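# Eight arms lift cable runway onto three timbers

## Task

Raise the cable runway section and set it down across the three timbers: one timber beneath each end and one beneath the centre, with every timber passing under both side rails and extending past them on each side. Then release the runway and withdraw the hands from it.

## Robot and tools

SETUP. Eight identical i2rt Big YAM arms (arm1 to arm8), each with six revolute joints, a five-fingered right hand and a wrist camera (armN_cam_wrist). A fixed overhead camera, cam_high, sits near (0, -0.19, 2.15) and looks down. All poses use one scene frame in metres: origin on the floor, +z up. Work surfaces under the arms are at z=0.720. arm1 to arm4 stand in a row at y about +0.65 (x = +1.177, +0.320, -0.447, -1.125) and face -y; arm5 to arm8 stand opposite at y about -0.65 (x = -1.040, -0.385, +0.359, +1.142) and face +y. Bases sit at z 0.73 to 0.81. A hand reaches roughly 1.07 m from its joint1 axis.

JOINTS (absolute targets, radians): joint1_rad -2.879..2.879 (yaw about the base, positive counter-clockwise from above, 0 = along the base's facing); joint2_rad 0..3.141 (shoulder, 0 = upper arm back and level, raising swings it up and forward); joint3_rad 0..3.019 (elbow, 0 = folded); joint4_rad -1.692..1.57 (hand pitch, positive tips fingers up); joint5_rad -1.57..1.57 (sideways, positive to the arm's right); joint6_rad -2.094..2.094 (roll, positive clockwise seen from behind the hand).

HAND (unitless, -1..1, absolute): hand_little, hand_ring, hand_middle, hand_index (+1 straight, -1 curled); hand_thumb_bend (+1 straight, -1 bent); hand_thumb_turn (+1 beside palm, -1 opposite the fingers). hand_force_limit sets the stopping force for closing (-1 about 0 N, +1 about 10 N, 15 N on the thumb). hand_speed -0.96..1 (full speed from +0.48; scenes start at -0.8; use -0.94 or slower for soft grips). A motor only starts when its target changes by 0.002 or more; to squeeze harder raise the limit and send a more-closed target. The hand point is 0.045 m in front of the palm; its +z runs along the straight fingers, +y out of the palm, +x across the palm away from the thumb. Thumb turned in front can wrap objects 0.035 to 0.065 m thick, or a handle down to 0.025 m. A wrist bracket on the little-finger side sticks out and can collide.

TOOL move. Arguments: arm1..arm8 (each optional, one object per robot; an omitted robot keeps its old command) and cameras (list of names or ["all"]). Inside a robot's object: "joints" (dict of absolute joint/hand values as above), optional "min_time_s" (0.1..8 s, slowest allowed duration for that robot's arm joints), or "target": a list of 7 numbers [x, y, z, qw, qx, qy, qz], an absolute hand pose in the scene frame (metres plus unit quaternion), reached along a straight line from the current hand_target, with optional "speed" (0.002..0.5 m/s, default 0.25; rotation capped at twice this in rad/s). With "target", "joints" may hold only hand_ keys. All hand paths in one call finish together (0.5 to 10 s); no action exceeds 15 s. Each step the commanded pose is clipped to 100 mm and 20 degrees from the measured hand, so expect a centimetre or more of error, and paths ignore obstacles and other arms. An empty move returns full state and all images.

wait: seconds 0..10, cameras as in move. zoom_image: camera plus region [x0, y0, x1, y1] in image pixels (672x504 images, at most 504 by 504). show_instructions: reference pages. finished_scene: scene (1 or 2); irreversible, so call it only after release.

RESULTS. "move: arm1 done; arm2 time_out" summarises each moved robot. joint_status/hand_status words: done, off_target (resting short, may still push), time_out (arm kept a nearby target and keeps pushing; on_its_own lists such joints, with "held at" = target, not reading), not_followed (a self/arm-collision check or "pose unreachable" withheld it; may keep trying). hand = measured hand pose, hand_target = pose at current joint targets. hand_stopped_by gives six words for little, ring, middle, index, thumb_bend, thumb_turn: moving, target, force, stalled, fault. <motor>_load_n is fingertip force in N (positive = pushed open); a lost grip shows as loads near 0. Joint velocities in rad/s; "within noise" means at rest. Torques in N m (joints 3 and 4 wrap at ±28). "as last shown" marks robots not commanded, whose lines are repeated. MOTOR HOT appears near 85 °C; at 100 °C an OVER-TEMPERATURE FAULT drops that arm for 30 to 60 s and keys read limit_stop_at_motor_heat (resend them). The pictures line lists image order.

SEQUENCING. If a call is refused, later move/wait/finished_scene calls in the same reply are skipped; an invalid call (unknown key) does not block them. The simulation keeps running while the operator thinks, holding the last command.

AVOID. Squeezing or ramming two robots together, including one hand gripping another's fingers; hitting fixed or heavy objects; dropping the runway or releasing it while it moves; pushing anything off the tables or to the floor; long strain on stretched arms or unreachable poses (overheating); excessive force on fingers from heavy or fast-swung loads. Random small pushes may disturb loose items. Camera calibration (OpenCV pinhole+radial, K, T_world_to_cam) is approximate, a few millimetres to centimetres.

Each tool is called by a JSON object that holds its "api" and its "payload", one argument or row to a line.

Reference images:

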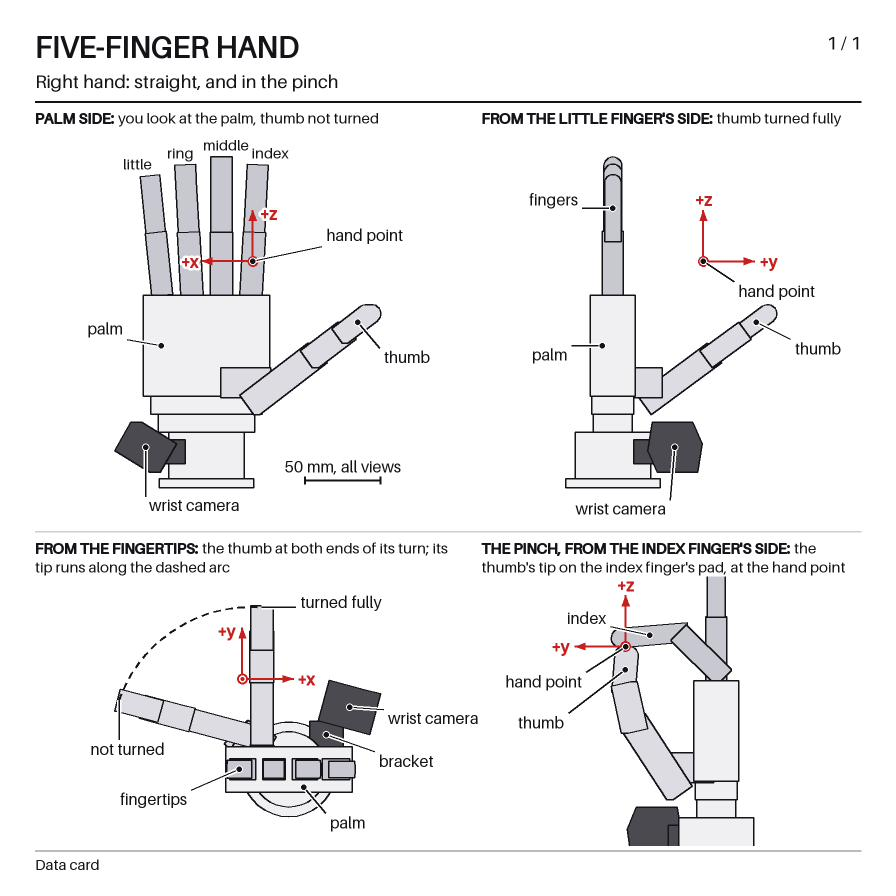

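## Session

{"api": "move", "payload": {

}}

Scene clock: 0.00 s.
Joint torques (N m): no reading
Heat: arm1: hottest joint2_rad 41 °C; arm2: hottest joint1_rad 35 °C; arm3: hottest joint6_rad 32 °C; arm4: hottest joint1_rad 37 °C; arm5: hottest joint2_rad 37 °C; arm6: hottest joint1_rad 34 °C; arm7: hottest joint2_rad 35 °C; arm8: hottest joint4_rad 34 °C.
Joint velocities: within noise
arm1.joint_positions: joint1_rad=-0.306 joint2_rad=+0.607 joint3_rad=+1.406 joint4_rad=-1.166 joint5_rad=+0.047 joint6_rad=-1.064 hand_little=+1.000 hand_ring=+1.000 hand_middle=+1.000 hand_index=+1.000 hand_thumb_turn=+1.000 hand_thumb_bend=+1.000 hand_force_limit=+0.000 hand_speed=-0.800
arm1.joint_status: not commanded
arm1.hand_stopped_by: target,target,target,target,target,target
arm1.little_load_n: 0.0
arm1.ring_load_n: 0.0
arm1.middle_load_n: 0.0
arm1.index_load_n: 0.0
arm1.thumb_bend_load_n: 0.0
arm1.thumb_turn_load_n: 0.0
arm1.hand: x=+1.0600 y=+0.4398 z=+1.3394 quat_wxyz=(+0.373, +0.295, -0.769, +0.428) (m; scene frame)
arm1.hand_target: x=+1.0606 y=+0.4418 z=+1.3532 quat_wxyz=(+0.380, +0.291, -0.761, +0.438) (m; scene frame)
arm1.hand_status: not commanded
arm2.joint_positions: joint1_rad=-0.238 joint2_rad=+0.619 joint3_rad=+1.380 joint4_rad=-1.151 joint5_rad=-0.061 joint6_rad=-1.256 hand_little=+1.000 hand_ring=+1.000 hand_middle=+1.000 hand_index=+1.000 hand_thumb_turn=+1.000 hand_thumb_bend=+1.000 hand_force_limit=+0.000 hand_speed=-0.800
arm2.joint_status: not commanded
arm2.hand_stopped_by: target,target,target,target,target,target
arm2.little_load_n: 0.0
arm2.ring_load_n: 0.0
arm2.middle_load_n: 0.0
arm2.index_load_n: 0.0
arm2.thumb_bend_load_n: 0.0
arm2.thumb_turn_load_n: 0.0
arm2.hand: x=+0.2208 y=+0.4027 z=+1.2494 quat_wxyz=(+0.362, +0.416, -0.719, +0.424) (m; scene frame)
arm2.hand_target: x=+0.2213 y=+0.4048 z=+1.2593 quat_wxyz=(+0.368, +0.413, -0.714, +0.430) (m; scene frame)
arm2.hand_status: not commanded
arm3.joint_positions: joint1_rad=+0.150 joint2_rad=+0.557 joint3_rad=+1.403 joint4_rad=-1.203 joint5_rad=-0.179 joint6_rad=-1.047 hand_little=+1.000 hand_ring=+1.000 hand_middle=+1.000 hand_index=+1.000 hand_thumb_turn=+1.000 hand_thumb_bend=+1.000 hand_force_limit=+0.000 hand_speed=-0.800
arm3.joint_status: not commanded
arm3.hand_stopped_by: target,target,target,target,target,target
arm3.little_load_n: 0.0
arm3.ring_load_n: 0.0
arm3.middle_load_n: 0.0
arm3.index_load_n: 0.0
arm3.thumb_bend_load_n: 0.0
arm3.thumb_turn_load_n: 0.0
arm3.hand: x=-0.4141 y=+0.4273 z=+1.2774 quat_wxyz=(+0.173, +0.508, -0.643, +0.547) (m; scene frame)
arm3.hand_target: x=-0.4145 y=+0.4293 z=+1.2887 quat_wxyz=(+0.178, +0.504, -0.637, +0.556) (m; scene frame)
arm3.hand_status: not commanded
arm4.joint_positions: joint1_rad=-0.084 joint2_rad=+0.613 joint3_rad=+1.392 joint4_rad=-1.414 joint5_rad=-0.132 joint6_rad=-1.282 hand_little=+1.000 hand_ring=+1.000 hand_middle=+1.000 hand_index=+1.000 hand_thumb_turn=+1.000 hand_thumb_bend=+1.000 hand_force_limit=+0.000 hand_speed=-0.800
arm4.joint_status: not commanded
arm4.hand_stopped_by: target,target,target,target,target,target
arm4.little_load_n: 0.0
arm4.ring_load_n: 0.0
arm4.middle_load_n: 0.0
arm4.index_load_n: 0.0
arm4.thumb_bend_load_n: 0.0
arm4.thumb_turn_load_n: 0.0
arm4.hand: x=-1.1685 y=+0.4364 z=+1.2350 quat_wxyz=(+0.236, +0.527, -0.718, +0.389) (m; scene frame)
arm4.hand_target: x=-1.1685 y=+0.4366 z=+1.2484 quat_wxyz=(+0.245, +0.524, -0.712, +0.399) (m; scene frame)
arm4.hand_status: not commanded
arm5.joint_positions: joint1_rad=+0.238 joint2_rad=+0.625 joint3_rad=+1.451 joint4_rad=-1.165 joint5_rad=-0.065 joint6_rad=-1.080 hand_little=+1.000 hand_ring=+1.000 hand_middle=+1.000 hand_index=+1.000 hand_thumb_turn=+1.000 hand_thumb_bend=+1.000 hand_force_limit=+0.000 hand_speed=-0.800
arm5.joint_status: not commanded
arm5.hand_stopped_by: target,target,target,target,target,target
arm5.little_load_n: 0.0
arm5.ring_load_n: 0.0
arm5.middle_load_n: 0.0
arm5.index_load_n: 0.0
arm5.thumb_bend_load_n: 0.0
arm5.thumb_turn_load_n: 0.0
arm5.hand: x=-1.0857 y=-0.3912 z=+1.2957 quat_wxyz=(-0.537, +0.626, +0.529, +0.201) (m; scene frame)
arm5.hand_target: x=-1.0853 y=-0.3927 z=+1.3083 quat_wxyz=(-0.548, +0.619, +0.524, +0.205) (m; scene frame)
arm5.hand_status: not commanded
arm6.joint_positions: joint1_rad=+0.329 joint2_rad=+0.550 joint3_rad=+1.344 joint4_rad=-1.478 joint5_rad=-0.018 joint6_rad=-1.297 hand_little=+1.000 hand_ring=+1.000 hand_middle=+1.000 hand_index=+1.000 hand_thumb_turn=+1.000 hand_thumb_bend=+1.000 hand_force_limit=+0.000 hand_speed=-0.800
arm6.joint_status: not commanded
arm6.hand_stopped_by: target,target,target,target,target,target
arm6.little_load_n: 0.0
arm6.ring_load_n: 0.0
arm6.middle_load_n: 0.0
arm6.index_load_n: 0.0
arm6.thumb_bend_load_n: 0.0
arm6.thumb_turn_load_n: 0.0
arm6.hand: x=-0.3978 y=-0.4725 z=+1.1939 quat_wxyz=(-0.379, +0.626, +0.651, +0.203) (m; scene frame)
arm6.hand_target: x=-0.3977 y=-0.4734 z=+1.2026 quat_wxyz=(-0.388, +0.623, +0.647, +0.207) (m; scene frame)
arm6.hand_status: not commanded
arm7.joint_positions: joint1_rad=-0.028 joint2_rad=+0.644 joint3_rad=+1.426 joint4_rad=-1.514 joint5_rad=+0.122 joint6_rad=-0.975 hand_little=+1.000 hand_ring=+1.000 hand_middle=+1.000 hand_index=+1.000 hand_thumb_turn=+1.000 hand_thumb_bend=+1.000 hand_force_limit=+0.000 hand_speed=-0.800
arm7.joint_status: not commanded
arm7.hand_stopped_by: target,target,target,target,target,target
arm7.little_load_n: 0.0
arm7.ring_load_n: 0.5
arm7.middle_load_n: 0.0
arm7.index_load_n: 0.0
arm7.thumb_bend_load_n: 0.0
arm7.thumb_turn_load_n: 0.0
arm7.hand: x=+0.4110 y=-0.4689 z=+1.2300 quat_wxyz=(-0.333, +0.814, +0.411, +0.238) (m; scene frame)
arm7.hand_target: x=+0.4110 y=-0.4698 z=+1.2376 quat_wxyz=(-0.341, +0.811, +0.409, +0.242) (m; scene frame)
arm7.hand_status: not commanded
arm8.joint_positions: joint1_rad=+0.432 joint2_rad=+0.649 joint3_rad=+1.435 joint4_rad=-1.479 joint5_rad=-0.088 joint6_rad=-0.957 hand_little=+1.000 hand_ring=+1.000 hand_middle=+1.000 hand_index=+1.000 hand_thumb_turn=+1.000 hand_thumb_bend=+1.000 hand_force_limit=+0.000 hand_speed=-0.800
arm8.joint_status: not commanded
arm8.hand_stopped_by: target,target,target,target,target,target
arm8.little_load_n: -0.5
arm8.ring_load_n: 0.0
arm8.middle_load_n: 0.0
arm8.index_load_n: 0.0
arm8.thumb_bend_load_n: 0.0
arm8.thumb_turn_load_n: 0.0
arm8.hand: x=+1.0724 y=-0.4704 z=+1.2314 quat_wxyz=(-0.420, +0.690, +0.583, +0.086) (m; scene frame)
arm8.hand_target: x=+1.0720 y=-0.4700 z=+1.2421 quat_wxyz=(-0.431, +0.685, +0.580, +0.090) (m; scene frame)
arm8.hand_status: not commanded
pictures: arm1_cam_wrist, arm2_cam_wrist, arm3_cam_wrist, arm4_cam_wrist, arm5_cam_wrist, arm6_cam_wrist, arm7_cam_wrist, arm8_cam_wrist, cam_high

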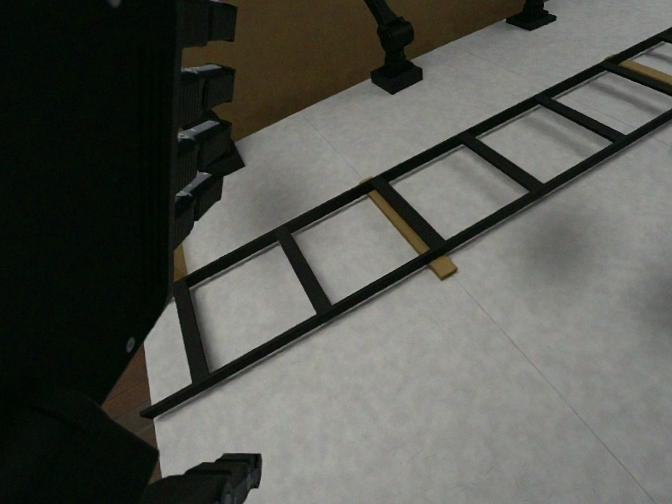

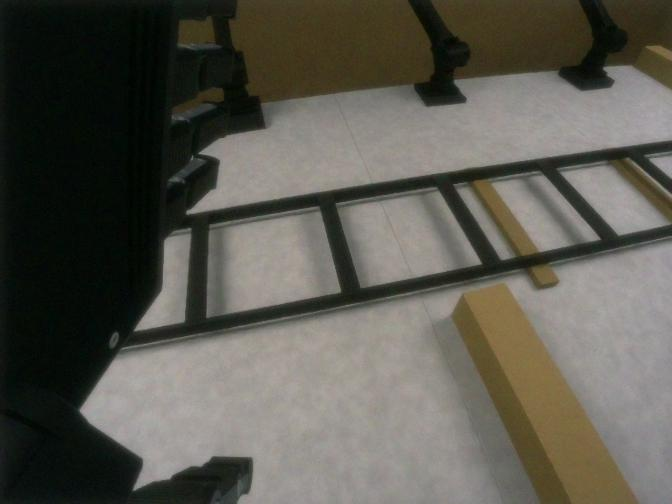

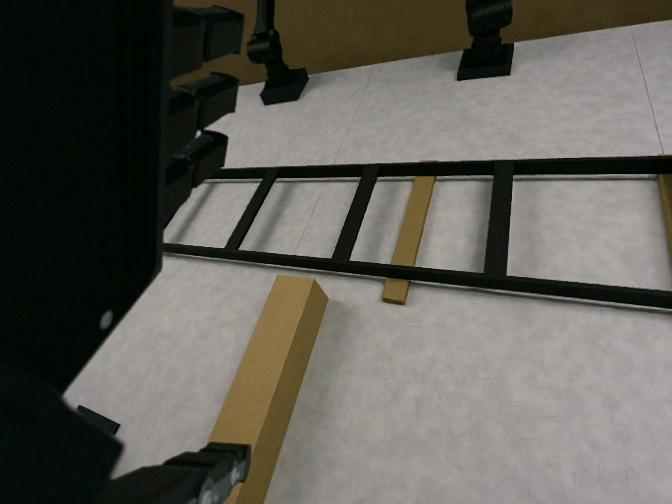

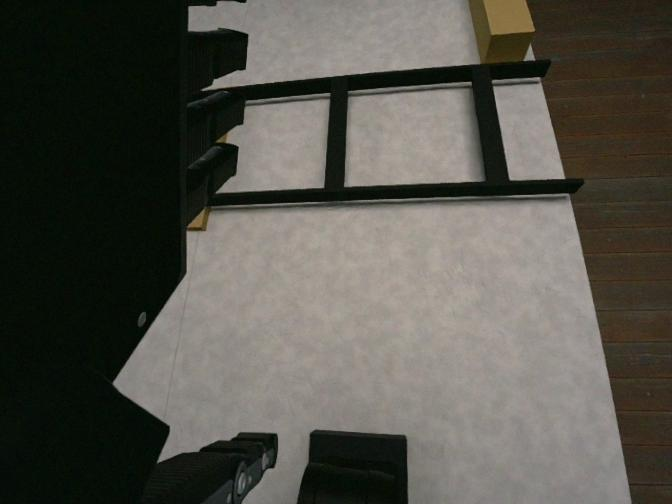

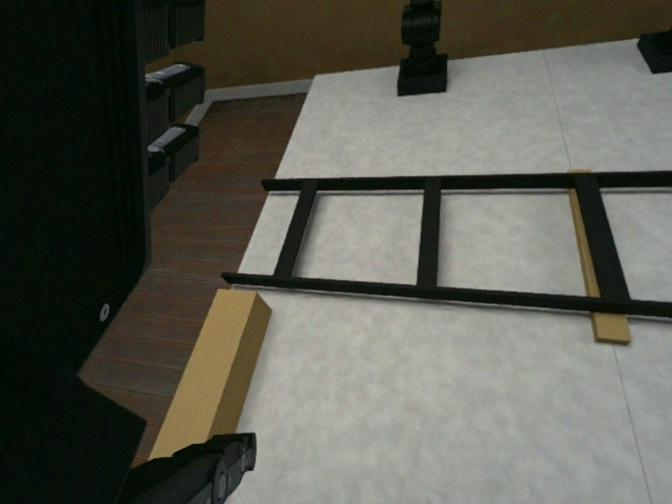

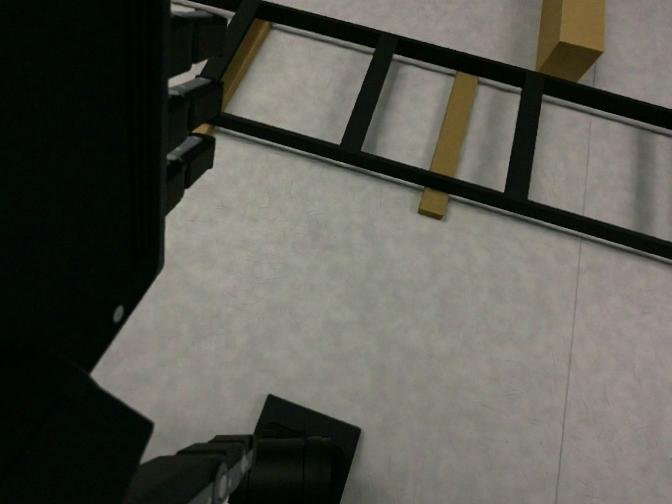

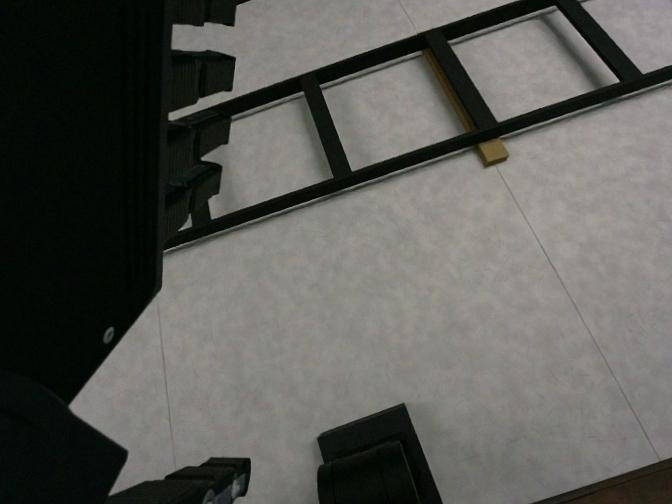

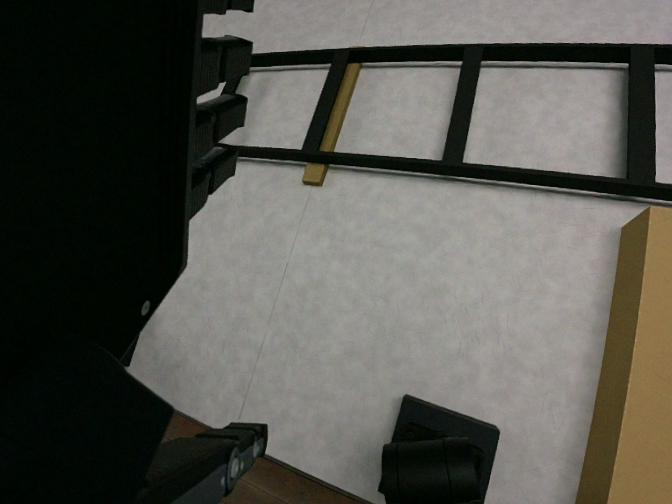

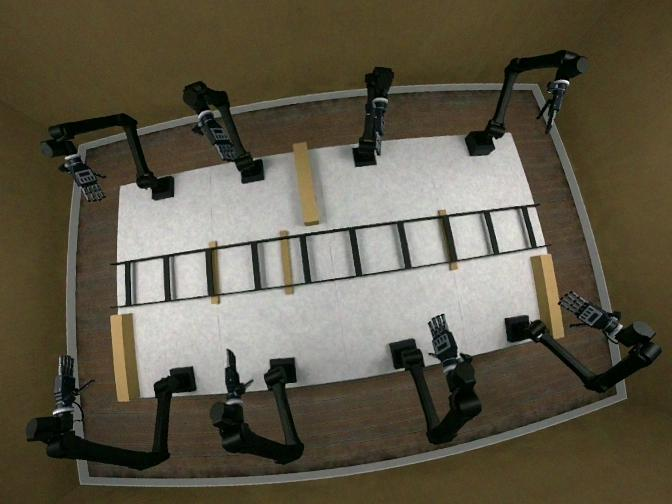

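{"api": "zoom_image", "payload": {
  "camera": "cam_high",
  "region": [90, 180, 342, 420]
}}

{"api": "zoom_image", "payload": {
  "camera": "cam_high",
  "region": [330, 130, 582, 370]
}}

Scaled by 2.000.

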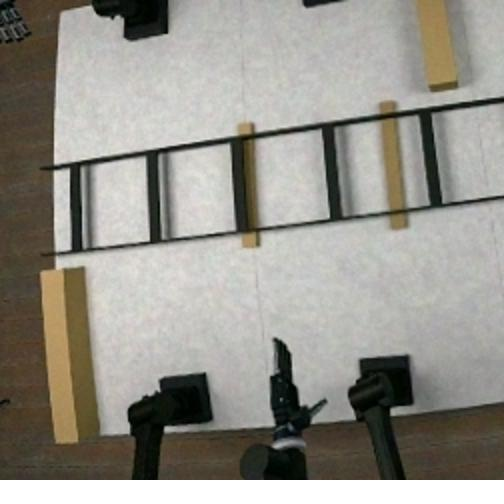

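Scaled by 2.000.

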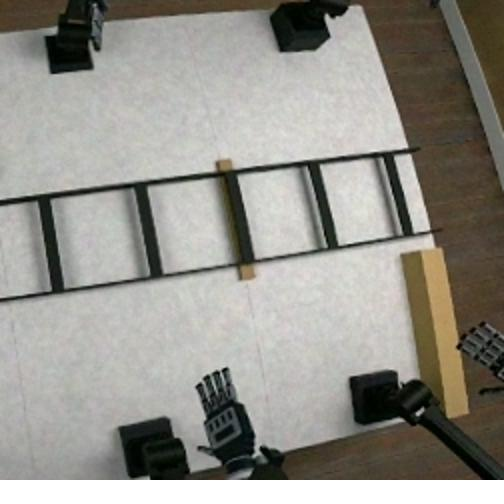

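{"api": "zoom_image", "payload": {
  "camera": "arm6_cam_wrist",
  "region": [330, 0, 672, 256]
}}

{"api": "zoom_image", "payload": {
  "camera": "arm4_cam_wrist",
  "region": [420, 0, 672, 252]
}}

{"api": "zoom_image", "payload": {
  "camera": "arm1_cam_wrist",
  "region": [120, 200, 372, 452]
}}

{"api": "zoom_image", "payload": {
  "camera": "arm3_cam_wrist",
  "region": [230, 130, 482, 382]
}}

Scaled by 1.474.

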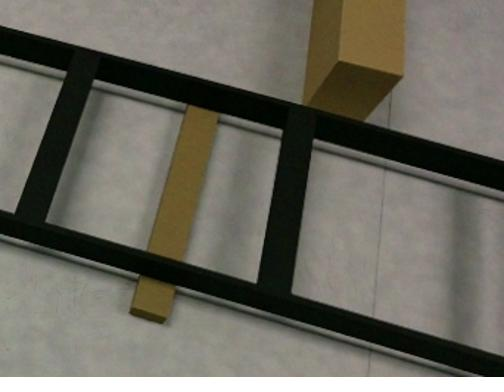

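Scaled by 2.000.

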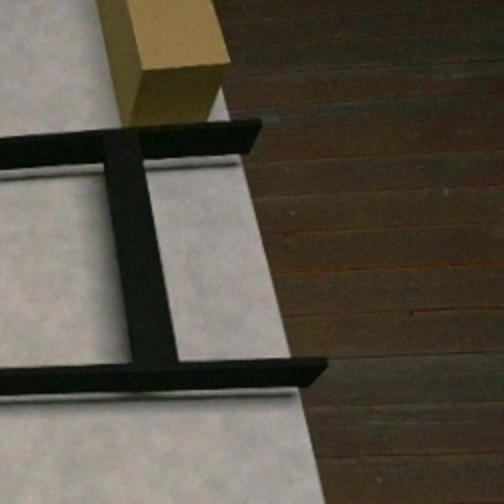

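Scaled by 2.000.

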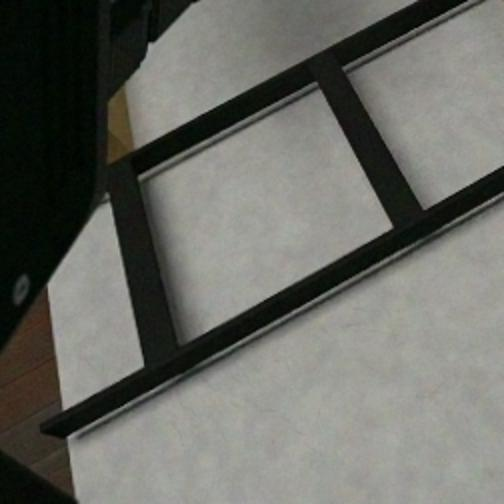

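Scaled by 2.000.

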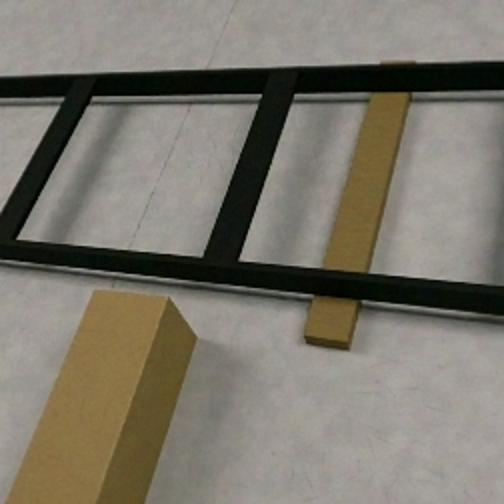

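{"api": "move", "payload": {
  "arm6": {"target": [-0.46, -0.03, 1.0, 0, 0.7071, 0.7071, 0], "speed": 0.2, "joints": {"hand_thumb_turn": -1}},
  "arm4": {"target": [-1.10, 0.03, 1.0, 0, 0.7071, -0.7071, 0], "speed": 0.2, "joints": {"hand_thumb_turn": -1}},
  "cameras": ["arm6_cam_wrist", "arm4_cam_wrist", "cam_high"]
}}

Scene clock: 302.80 s.
Joint torques (N m): arm1=[0.15 1.79 10.62 2.52 -0.09 -0.11] | arm2=[-1.96 3.84 10.18 2.02 0.03 -0.1] | arm3=[0.62 2.43 7.66 1.25 -0.09 0.02] | arm4=[0.79 -16.85 13.79 0.01 0.23 -0.09] | arm5=[-0.67 2.14 9.24 2.36 -0.02 -0.07] | arm6=[0.91 -22.07 13.75 0.38 0.29 -0.17] | arm7=[-0.62 3.31 9.48 1.4 0.04 0.03] | arm8=[-1.03 0.79 6.86 1.7 0 0.04]
Heat: arm1: hottest joint3_rad 41 °C; arm2: hottest joint3_rad 43 °C; arm3: hottest joint3_rad 34 °C; arm4: hottest joint3_rad 38 °C; arm5: hottest joint3_rad 39 °C; arm6: hottest joint3_rad 38 °C; arm7: hottest joint3_rad 46 °C; arm8: hottest joint3_rad 36 °C.
move: arm4 off_target; arm6 off_target
Joint velocities: within noise
arm1, arm2, arm3, arm5, arm7, arm8: as last shown
arm2.middle_load_n: 0.5
arm3.middle_load_n: -0.5
arm4.joint_positions: joint1_rad=+0.120 joint2_rad=+2.055 joint3_rad=+2.184 joint4_rad=-1.672 joint5_rad=+0.010 joint6_rad=-1.433 hand_little=+1.000 hand_ring=+1.000 hand_middle=+1.000 hand_index=+1.000 hand_thumb_turn=-1.000 hand_thumb_bend=+1.000 hand_force_limit=+0.000 hand_speed=-0.800
arm4.joint_status: all done
arm4.hand_stopped_by: target,target,target,target,target,target
arm4.little_load_n: 0.0
arm4.ring_load_n: 0.0
arm4.middle_load_n: 0.0
arm4.index_load_n: 0.0
arm4.thumb_bend_load_n: 0.0
arm4.thumb_turn_load_n: 0.0
arm4.hand: x=-1.1089 y=+0.0406 z=+0.9771 quat_wxyz=(+0.010, +0.702, -0.712, +0.010) (m; scene frame)
arm4.hand_target: x=-1.1002 y=+0.0316 z=+0.9995 quat_wxyz=(+0.027, +0.709, -0.704, +0.029) (m; scene frame)
arm4.hand_status: off_target (0.027 m and 1.8 deg from the pose sent, 0.474 m and 56.6 deg at the start; a joint's target at an end of its range on 94 of 169 steps)
arm6.joint_positions: joint1_rad=+0.238 joint2_rad=+2.069 joint3_rad=+2.298 joint4_rad=-1.687 joint5_rad=+0.002 joint6_rad=-1.370 hand_little=+1.000 hand_ring=+1.000 hand_middle=+1.000 hand_index=+1.000 hand_thumb_turn=-1.000 hand_thumb_bend=+1.000 hand_force_limit=+0.000 hand_speed=-0.800
arm6.joint_status: all done
arm6.hand_stopped_by: target,target,target,target,target,target
arm6.little_load_n: 0.0
arm6.ring_load_n: 0.0
arm6.middle_load_n: 0.0
arm6.index_load_n: 0.0
arm6.thumb_bend_load_n: 0.0
arm6.thumb_turn_load_n: 0.0
arm6.hand: x=-0.4634 y=-0.0388 z=+0.9887 quat_wxyz=(-0.045, +0.703, +0.709, +0.036) (m; scene frame)
arm6.hand_target: x=-0.4597 y=-0.0310 z=+0.9994 quat_wxyz=(-0.055, +0.701, +0.710, +0.045) (m; scene frame)
arm6.hand_status: off_target (0.015 m and 6.7 deg from the pose sent, 0.487 m and 51.0 deg at the start; a joint's target at an end of its range on 97 of 169 steps)
arm7.ring_load_n: 0.0
arm8.little_load_n: 0.0
pictures: arm4_cam_wrist, arm6_cam_wrist, cam_high
camera_calibration:
arm4_cam_wrist: T_world_to_cam=[[-0.973864, -0.226983, -0.00821571, -1.05951], [-0.199065, 0.835547, 0.512088, -0.757972], [-0.10937, 0.500339, -0.858894, 0.811923], [0, 0, 0, 1]] pos_world=[-1.09391, -0.0134069, 1.0768]
arm6_cam_wrist: T_world_to_cam=[[0.960152, 0.274896, 0.050407, 0.40231], [0.228008, -0.874776, 0.427527, -0.355134], [0.16162, -0.398998, -0.902596, 1.07155], [0, 0, 0, 1]] pos_world=[-0.47849, 0.00629051, 1.09873]

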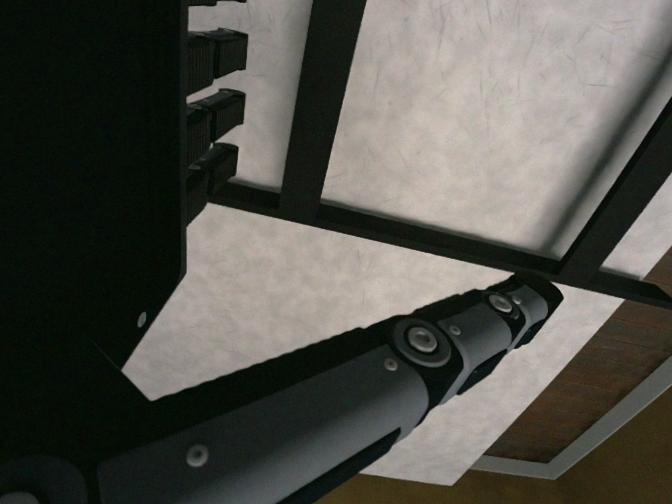

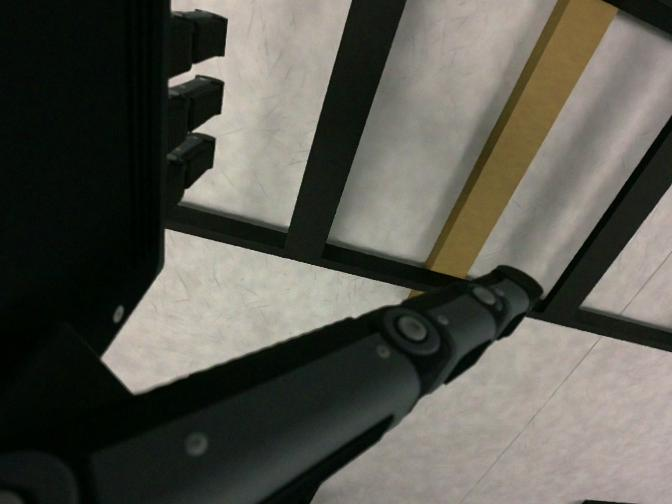

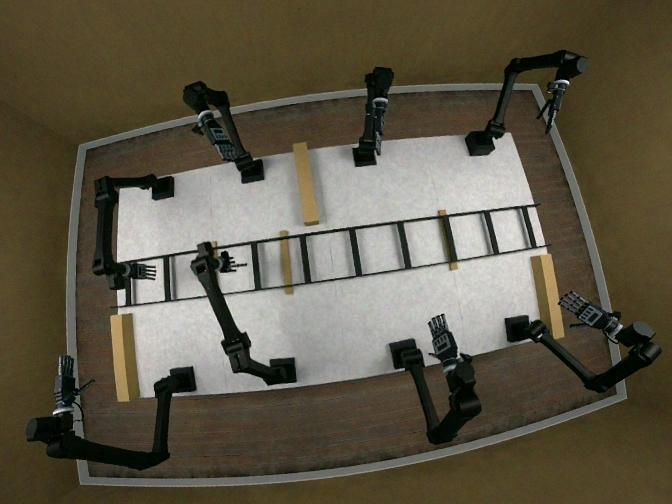

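{"api": "zoom_image", "payload": {
  "camera": "arm6_cam_wrist",
  "region": [160, 100, 460, 320]
}}

{"api": "zoom_image", "payload": {
  "camera": "arm4_cam_wrist",
  "region": [200, 60, 500, 280]
}}

Scaled by 1.680.

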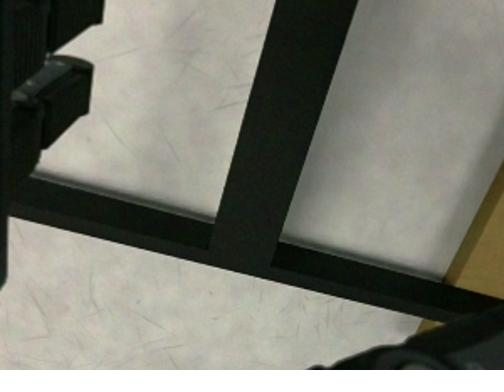

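Scaled by 1.680.

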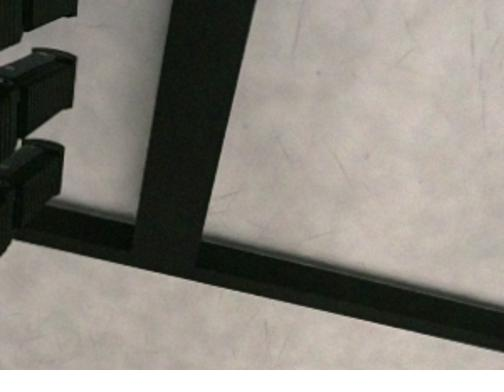

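{"api": "move", "payload": {
  "arm6": {"target": [-0.495, -0.06, 0.87, 0, 0.7071, 0.7071, 0], "speed": 0.15, "joints": {"hand_index": 0, "hand_middle": 0, "hand_ring": 0, "hand_little": 0, "hand_speed": 0}},
  "arm4": {"target": [-1.04, 0.06, 0.87, 0, 0.7071, -0.7071, 0], "speed": 0.15, "joints": {"hand_index": 0, "hand_middle": 0, "hand_ring": 0, "hand_little": 0, "hand_speed": 0}},
  "cameras": ["arm6_cam_wrist", "arm4_cam_wrist"]
}}

Scene clock: 367.57 s.
Joint torques (N m): arm1=[0.09 1.79 10.61 2.54 -0.08 -0.12] | arm2=[-1.96 3.84 10.17 2.02 0.03 -0.1] | arm3=[0.44 2.49 7.75 1.24 -0.06 -0.02] | arm4=[0.62 -16.09 9.35 0.64 -0.02 0.11] | arm5=[-0.5 2.08 9.26 2.36 -0.01 -0.06] | arm6=[2.43 -21.19 8.76 1.17 0.14 0.08] | arm7=[-0.85 3.49 9.48 1.48 0.04 0.03] | arm8=[-1.32 0.85 6.83 1.72 0 0.02]
Heat: arm1: hottest joint3_rad 41 °C; arm2: hottest joint3_rad 43 °C; arm3: hottest joint3_rad 34 °C; arm4: hottest joint3_rad 43 °C; arm5: hottest joint3_rad 39 °C; arm6: hottest joint3_rad 43 °C; arm7: hottest joint3_rad 46 °C; arm8: hottest joint3_rad 36 °C.
move: arm4 done; arm6 off_target
Joint velocities: within noise
arm1, arm2, arm3, arm5, arm7, arm8: as last shown
arm2.middle_load_n: 0.0
arm3.middle_load_n: 0.0
arm4.joint_positions: joint1_rad=+0.219 joint2_rad=+2.054 joint3_rad=+1.902 joint4_rad=-1.430 joint5_rad=+0.009 joint6_rad=-1.345 hand_little=+0.000 hand_ring=+0.000 hand_middle=+0.000 hand_index=+0.000 hand_thumb_turn=-1.000 hand_thumb_bend=+1.000 hand_force_limit=+0.000 hand_speed=+0.000
arm4.joint_status: all done
arm4.hand_stopped_by: target,target,target,target,target,target
arm4.little_load_n: 0.0
arm4.ring_load_n: 0.0
arm4.middle_load_n: 0.0
arm4.index_load_n: 0.0
arm4.thumb_bend_load_n: 0.0
arm4.thumb_turn_load_n: 0.0
arm4.hand: x=-1.0482 y=+0.0624 z=+0.8721 quat_wxyz=(-0.001, +0.706, -0.708, -0.005) (m; scene frame)
arm4.hand_target: x=-1.0401 y=+0.0601 z=+0.8701 quat_wxyz=(+0.000, +0.707, -0.707, +0.000) (m; scene frame)
arm4.hand_status: done (0.009 m and 0.6 deg from the pose sent, 0.129 m and 1.8 deg at the start)
arm6.joint_positions: joint1_rad=+0.283 joint2_rad=+2.077 joint3_rad=+2.033 joint4_rad=-1.515 joint5_rad=-0.007 joint6_rad=-1.324 hand_little=+0.000 hand_ring=+0.000 hand_middle=+0.000 hand_index=+0.000 hand_thumb_turn=-1.000 hand_thumb_bend=+1.000 hand_force_limit=+0.000 hand_speed=+0.000
arm6.joint_status: all done
arm6.hand_stopped_by: target,target,target,target,target,target
arm6.little_load_n: 0.0
arm6.ring_load_n: 0.0
arm6.middle_load_n: 0.0
arm6.index_load_n: 0.5
arm6.thumb_bend_load_n: 0.0
arm6.thumb_turn_load_n: 0.0
arm6.hand: x=-0.4895 y=-0.0604 z=+0.8850 quat_wxyz=(-0.006, +0.705, +0.709, +0.005) (m; scene frame)
arm6.hand_target: x=-0.4948 y=-0.0603 z=+0.8700 quat_wxyz=(+0.000, +0.707, +0.707, +0.000) (m; scene frame)
arm6.hand_status: off_target (0.016 m and 0.9 deg from the pose sent, 0.125 m and 6.7 deg at the start)
pictures: arm4_cam_wrist, arm6_cam_wrist
camera_calibration:
arm4_cam_wrist: T_world_to_cam=[[-0.971385, -0.237169, -0.0127428, -0.989154], [-0.205766, 0.813542, 0.543883, -0.743762], [-0.118625, 0.530942, -0.839064, 0.688501], [0, 0, 0, 1]] pos_world=[-1.03222, 0.00493157, 0.969612]
arm6_cam_wrist: T_world_to_cam=[[0.959976, 0.278075, 0.0334817, 0.453714], [0.221606, -0.827204, 0.516356, -0.402782], [0.171282, -0.48827, -0.855719, 0.931391], [0, 0, 0, 1]] pos_world=[-0.505826, -0.00457959, 0.989797]

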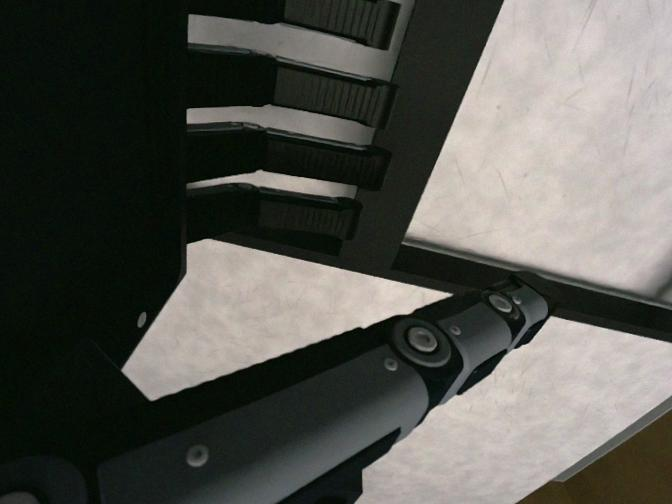

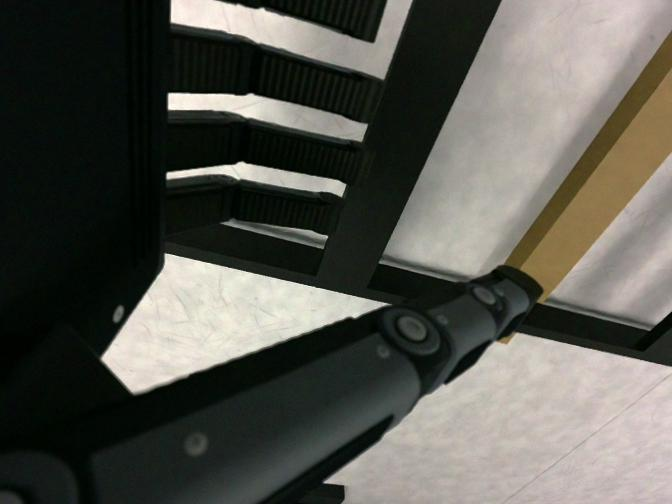

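{"api": "move", "payload": {
  "arm6": {"target": [-0.492, -0.06, 0.785, 0, 0.7071, 0.7071, 0], "speed": 0.1},
  "arm4": {"target": [-1.035, 0.06, 0.795, 0, 0.7071, -0.7071, 0], "speed": 0.1},
  "cameras": ["arm6_cam_wrist", "arm4_cam_wrist"]
}}

Scene clock: 394.27 s.
Joint torques (N m): arm1=[0.09 1.79 10.62 2.52 -0.08 -0.11] | arm2=[-1.96 3.84 10.17 2.02 0.02 -0.1] | arm3=[0.26 2.49 7.75 1.25 -0.08 -0.01] | arm4=[0.97 -16.38 9.17 0.66 -0.02 0.08] | arm5=[-0.62 2.02 9.22 2.36 -0.01 -0.06] | arm6=[1.85 -21.6 8.73 1.11 0.14 0.07] | arm7=[-0.67 3.19 9.4 1.37 0.07 0.04] | arm8=[-1.03 0.56 6.83 1.59 0.02 0.05]
Heat: arm1: hottest joint3_rad 41 °C; arm2: hottest joint3_rad 44 °C; arm3: hottest joint3_rad 34 °C; arm4: hottest joint3_rad 40 °C; arm5: hottest joint3_rad 39 °C; arm6: hottest joint3_rad 39 °C; arm7: hottest joint3_rad 46 °C; arm8: hottest joint3_rad 36 °C.
move: arm4 off_target; arm6 off_target
Joint velocities: within noise
arm1, arm2, arm3, arm5, arm7, arm8: as last shown
arm4.joint_positions: joint1_rad=+0.222 joint2_rad=+2.106 joint3_rad=+1.787 joint4_rad=-1.264 joint5_rad=+0.009 joint6_rad=-1.338 hand_little=+0.000 hand_ring=+0.000 hand_middle=+0.000 hand_index=+0.000 hand_thumb_turn=-1.000 hand_thumb_bend=+1.000 hand_force_limit=+0.000 hand_speed=+0.000
arm4.joint_status: not commanded
arm4.hand_stopped_by: target,target,target,target,target,target
arm4.little_load_n: 0.0
arm4.ring_load_n: 0.0
arm4.middle_load_n: 0.0
arm4.index_load_n: 0.0
arm4.thumb_bend_load_n: 0.0
arm4.thumb_turn_load_n: 0.0
arm4.hand: x=-1.0459 y=+0.0624 z=+0.7977 quat_wxyz=(-0.001, +0.705, -0.710, -0.005) (m; scene frame)
arm4.hand_target: x=-1.0350 y=+0.0603 z=+0.7951 quat_wxyz=(+0.000, +0.707, -0.707, +0.000) (m; scene frame)
arm4.hand_status: off_target (0.011 m and 0.7 deg from the pose sent, 0.078 m and 0.6 deg at the start)
arm6.joint_positions: joint1_rad=+0.283 joint2_rad=+2.119 joint3_rad=+1.874 joint4_rad=-1.317 joint5_rad=-0.007 joint6_rad=-1.323 hand_little=+0.000 hand_ring=+0.000 hand_middle=+0.000 hand_index=+0.000 hand_thumb_turn=-1.000 hand_thumb_bend=+1.000 hand_force_limit=+0.000 hand_speed=+0.000
arm6.joint_status: not commanded
arm6.hand_stopped_by: target,target,target,target,target,target
arm6.little_load_n: 0.0
arm6.ring_load_n: 0.0
arm6.middle_load_n: 0.0
arm6.index_load_n: 0.0
arm6.thumb_bend_load_n: 0.0
arm6.thumb_turn_load_n: 0.0
arm6.hand: x=-0.4890 y=-0.0594 z=+0.7985 quat_wxyz=(-0.004, +0.705, +0.709, +0.004) (m; scene frame)
arm6.hand_target: x=-0.4919 y=-0.0603 z=+0.7852 quat_wxyz=(+0.000, +0.707, +0.707, +0.000) (m; scene frame)
arm6.hand_status: off_target (0.014 m and 0.8 deg from the pose sent, 0.100 m and 0.9 deg at the start)
pictures: arm4_cam_wrist, arm6_cam_wrist
camera_calibration:
arm4_cam_wrist: T_world_to_cam=[[-0.972451, -0.232761, -0.0126971, -0.989341], [-0.202054, 0.814491, 0.543856, -0.699008], [-0.116247, 0.531439, -0.839083, 0.628917], [0, 0, 0, 1]] pos_world=[-1.03021, 0.00482481, 0.895312]
arm6_cam_wrist: T_world_to_cam=[[0.960057, 0.277809, 0.0333516, 0.455905], [0.22093, -0.825791, 0.518902, -0.359593], [0.171697, -0.490807, -0.854183, 0.856614], [0, 0, 0, 1]] pos_world=[-0.505328, -0.00317057, 0.903093]

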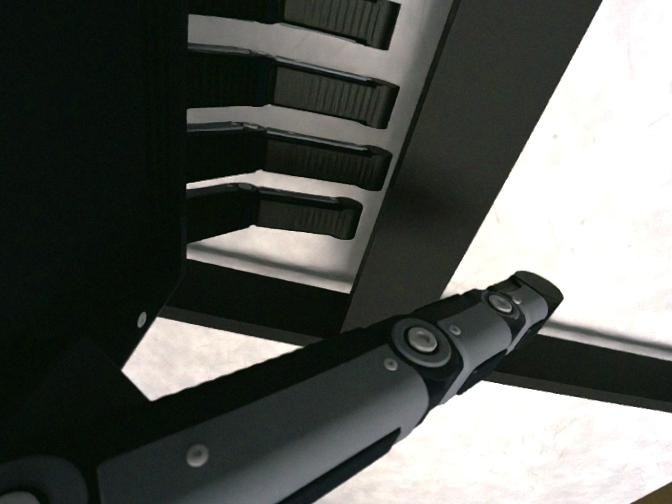

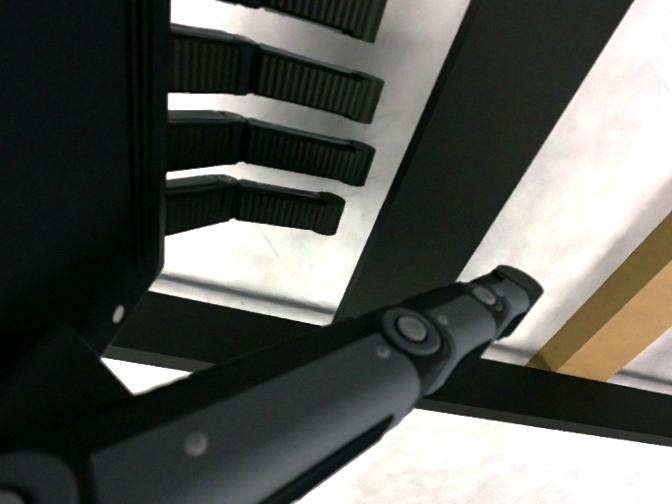

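{"api": "zoom_image", "payload": {
  "camera": "arm6_cam_wrist",
  "region": [420, 300, 660, 480]
}}

{"api": "zoom_image", "payload": {
  "camera": "arm4_cam_wrist",
  "region": [300, 100, 480, 340]
}}

Scaled by 2.100.

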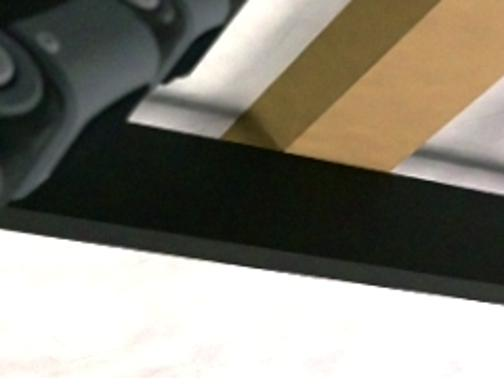

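Scaled by 2.100.

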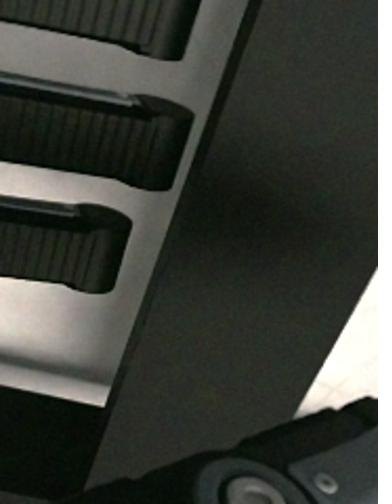

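{"api": "move", "payload": {
  "arm6": {"target": [-0.492, -0.06, 0.745, 0, 0.7071, 0.7071, 0], "speed": 0.06},
  "arm4": {"target": [-1.035, 0.06, 0.755, 0, 0.7071, -0.7071, 0], "speed": 0.06},
  "cameras": ["arm6_cam_wrist", "arm4_cam_wrist"]
}}

Scene clock: 458.23 s.
Joint torques (N m): arm1=[0.15 1.79 10.59 2.54 -0.08 -0.11] | arm2=[-1.96 3.84 10.17 2.02 0.02 -0.1] | arm3=[0.32 1.96 7.69 1.22 -0.05 0.02] | arm4=[1.03 -16.44 8.76 0.68 -0.02 0.08] | arm5=[-0.44 2.02 9.24 2.37 -0.01 -0.06] | arm6=[2.14 -21.42 8.31 1.29 0.11 0.06] | arm7=[-0.67 3.19 9.42 1.44 0.03 0.04] | arm8=[-1.32 0.67 6.79 1.54 0.01 0.02]
Heat: arm1: hottest joint3_rad 42 °C; arm2: hottest joint3_rad 44 °C; arm3: hottest joint3_rad 34 °C; arm4: hottest joint3_rad 39 °C; arm5: hottest joint3_rad 39 °C; arm6: hottest joint3_rad 38 °C; arm7: hottest joint3_rad 46 °C; arm8: hottest joint3_rad 36 °C.
move: arm4 off_target; arm6 off_target
Joint velocities: within noise
arm1, arm2, arm3, arm5, arm7, arm8: as last shown
arm3.index_load_n: -0.5
arm4.joint_positions: joint1_rad=+0.222 joint2_rad=+2.145 joint3_rad=+1.744 joint4_rad=-1.180 joint5_rad=+0.009 joint6_rad=-1.338 hand_little=+0.000 hand_ring=+0.000 hand_middle=+0.000 hand_index=+0.000 hand_thumb_turn=-1.000 hand_thumb_bend=+1.000 hand_force_limit=+0.000 hand_speed=+0.000
arm4.joint_status: not commanded
arm4.hand_stopped_by: target,target,target,target,target,target
arm4.little_load_n: 0.0
arm4.ring_load_n: 0.0
arm4.middle_load_n: 0.0
arm4.index_load_n: 0.0
arm4.thumb_bend_load_n: -0.5
arm4.thumb_turn_load_n: 0.0
arm4.hand: x=-1.0456 y=+0.0621 z=+0.7582 quat_wxyz=(-0.001, +0.705, -0.710, -0.004) (m; scene frame)
arm4.hand_target: x=-1.0350 y=+0.0603 z=+0.7550 quat_wxyz=(+0.000, +0.707, -0.707, +0.000) (m; scene frame)
arm4.hand_status: off_target (0.011 m and 0.7 deg from the pose sent, 0.044 m and 0.7 deg at the start)
arm6.joint_positions: joint1_rad=+0.284 joint2_rad=+2.148 joint3_rad=+1.827 joint4_rad=-1.235 joint5_rad=-0.007 joint6_rad=-1.323 hand_little=+0.000 hand_ring=+0.000 hand_middle=+0.000 hand_index=+0.000 hand_thumb_turn=-1.000 hand_thumb_bend=+1.000 hand_force_limit=+0.000 hand_speed=+0.000
arm6.joint_status: not commanded
arm6.hand_stopped_by: target,target,target,target,target,target
arm6.little_load_n: 0.0
arm6.ring_load_n: 0.0
arm6.middle_load_n: 0.0
arm6.index_load_n: 0.0
arm6.thumb_bend_load_n: 0.0
arm6.thumb_turn_load_n: 0.5
arm6.hand: x=-0.4897 y=-0.0579 z=+0.7626 quat_wxyz=(-0.007, +0.705, +0.710, +0.005) (m; scene frame)
arm6.hand_target: x=-0.4920 y=-0.0603 z=+0.7453 quat_wxyz=(+0.000, +0.707, +0.707, +0.000) (m; scene frame)
arm6.hand_status: off_target (0.018 m and 1.1 deg from the pose sent, 0.054 m and 0.7 deg at the start)
arm8.thumb_turn_load_n: -0.5
pictures: arm4_cam_wrist, arm6_cam_wrist
camera_calibration:
arm4_cam_wrist: T_world_to_cam=[[-0.972452, -0.232761, -0.0126431, -0.989645], [-0.202162, 0.815125, 0.542865, -0.676568], [-0.116052, 0.530466, -0.839725, 0.59667], [0, 0, 0, 1]] pos_world=[-1.02991, 0.0046241, 0.855811]
arm6_cam_wrist: T_world_to_cam=[[0.959887, 0.278373, 0.0335359, 0.457243], [0.222299, -0.82846, 0.51404, -0.335253], [0.170878, -0.485965, -0.857111, 0.828949], [0, 0, 0, 1]] pos_world=[-0.506024, -0.00218771, 0.8675]

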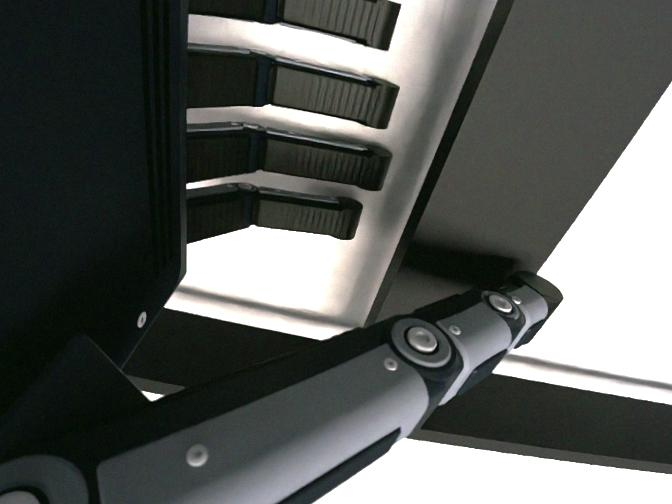

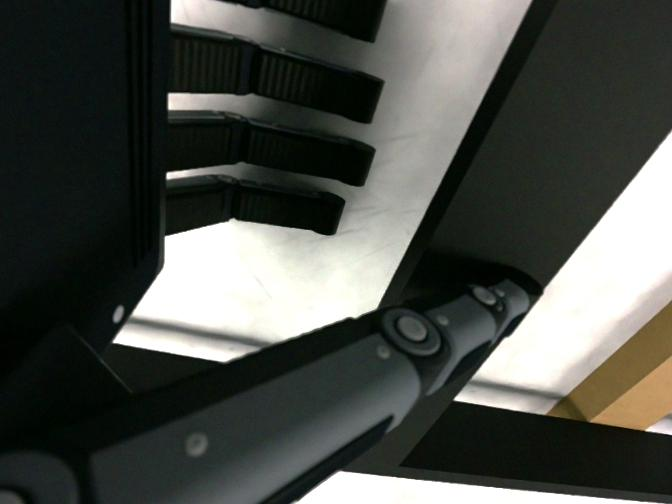

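{"api": "move", "payload": {
  "arm6": {"target": [-0.430, -0.06, 0.745, 0, 0.7071, 0.7071, 0], "speed": 0.05},
  "arm4": {"target": [-1.086, 0.06, 0.755, 0, 0.7071, -0.7071, 0], "speed": 0.05},
  "cameras": ["arm6_cam_wrist", "arm4_cam_wrist"]
}}

Scene clock: 493.53 s.
Joint torques (N m): arm1=[0.15 1.9 10.62 2.52 -0.08 -0.11] | arm2=[-1.96 3.84 10.18 2.02 0.02 -0.1] | arm3=[1.03 2.43 7.71 1.35 -0.09 -0.03] | arm4=[-1.08 -17.49 7.88 0.61 0.08 -0.14] | arm5=[-0.56 2.02 9.22 2.33 -0.01 -0.06] | arm6=[0.03 -22.07 7.05 1.2 0.35 -0.21] | arm7=[-0.5 3.08 9.43 1.47 0.03 0.03] | arm8=[-1.08 0.62 6.9 1.66 0.01 0.05]
Heat: arm1: hottest joint3_rad 42 °C; arm2: hottest joint3_rad 44 °C; arm3: hottest joint3_rad 34 °C; arm4: hottest joint3_rad 38 °C; arm5: hottest joint3_rad 39 °C; arm6: hottest joint2_rad 38 °C; arm7: hottest joint3_rad 47 °C; arm8: hottest joint3_rad 36 °C.
move: arm4 off_target; arm6 off_target
Joint velocities: within noise
arm1, arm2, arm3, arm5, arm7, arm8: as last shown
arm1.ring_load_n: -0.5
arm3.index_load_n: 0.0
arm4.joint_positions: joint1_rad=+0.173 joint2_rad=+2.139 joint3_rad=+1.709 joint4_rad=-1.161 joint5_rad=+0.007 joint6_rad=-1.398 hand_little=+0.000 hand_ring=+0.000 hand_middle=+0.000 hand_index=+0.000 hand_thumb_turn=-1.000 hand_thumb_bend=+1.000 hand_force_limit=+0.000 hand_speed=+0.000
arm4.joint_status: not commanded
arm4.hand_stopped_by: target,target,target,target,target,target
arm4.little_load_n: 0.5
arm4.ring_load_n: 0.0
arm4.middle_load_n: -2.0
arm4.index_load_n: 0.5
arm4.thumb_bend_load_n: -0.5
arm4.thumb_turn_load_n: 0.0
arm4.hand: x=-1.0776 y=+0.0641 z=+0.7494 quat_wxyz=(-0.005, +0.708, -0.706, -0.008) (m; scene frame)
arm4.hand_target: x=-1.0860 y=+0.0600 z=+0.7551 quat_wxyz=(+0.000, +0.707, -0.707, +0.000) (m; scene frame)
arm4.hand_status: off_target (0.011 m and 1.1 deg from the pose sent, 0.041 m and 0.7 deg at the start)
arm6.joint_positions: joint1_rad=+0.210 joint2_rad=+2.126 joint3_rad=+1.780 joint4_rad=-1.209 joint5_rad=-0.013 joint6_rad=-1.389 hand_little=+0.000 hand_ring=+0.000 hand_middle=+0.000 hand_index=+0.000 hand_thumb_turn=-1.000 hand_thumb_bend=+1.000 hand_force_limit=+0.000 hand_speed=+0.000
arm6.joint_status: not commanded
arm6.hand_stopped_by: target,target,target,target,target,target
arm6.little_load_n: 0.0
arm6.ring_load_n: 0.0
arm6.middle_load_n: -4.0
arm6.index_load_n: 0.0
arm6.thumb_bend_load_n: 0.0
arm6.thumb_turn_load_n: 0.0
arm6.hand: x=-0.4422 y=-0.0568 z=+0.7599 quat_wxyz=(-0.009, +0.708, +0.707, +0.004) (m; scene frame)
arm6.hand_target: x=-0.4301 y=-0.0603 z=+0.7453 quat_wxyz=(+0.000, +0.707, +0.707, +0.000) (m; scene frame)
arm6.hand_status: off_target (0.020 m and 1.1 deg from the pose sent, 0.062 m and 1.0 deg at the start)
arm8.thumb_bend_load_n: 0.5
arm8.thumb_turn_load_n: 0.0
pictures: arm4_cam_wrist, arm6_cam_wrist
camera_calibration:
arm4_cam_wrist: T_world_to_cam=[[-0.969906, -0.242959, -0.015911, -1.01452], [-0.211167, 0.806858, 0.551714, -0.695733], [-0.121206, 0.538471, -0.833881, 0.57408], [0, 0, 0, 1]] pos_world=[-1.06132, 0.00574641, 0.846418]
arm6_cam_wrist: T_world_to_cam=[[0.962293, 0.270468, 0.0289804, 0.415407], [0.218118, -0.830886, 0.511911, -0.343979], [0.162535, -0.486287, -0.85855, 0.81632], [0, 0, 0, 1]] pos_world=[-0.457396, -0.00119643, 0.864899]

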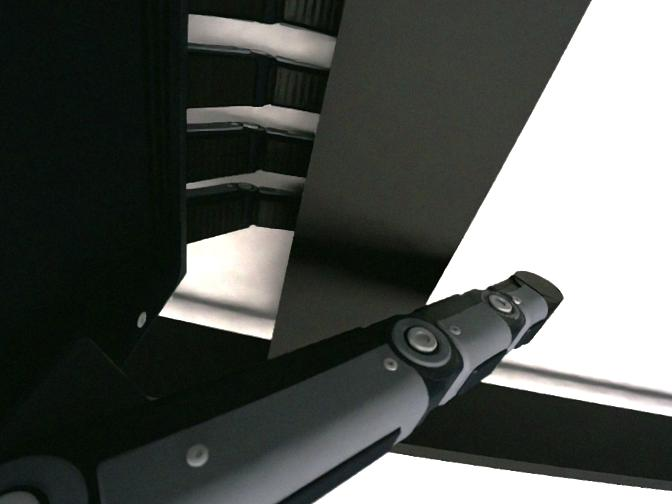

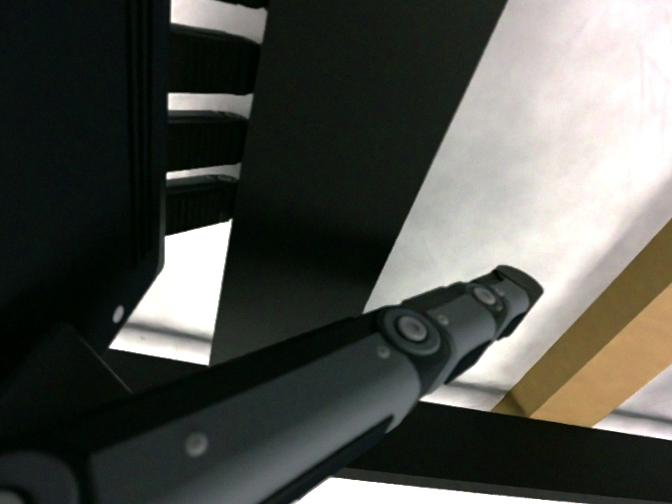

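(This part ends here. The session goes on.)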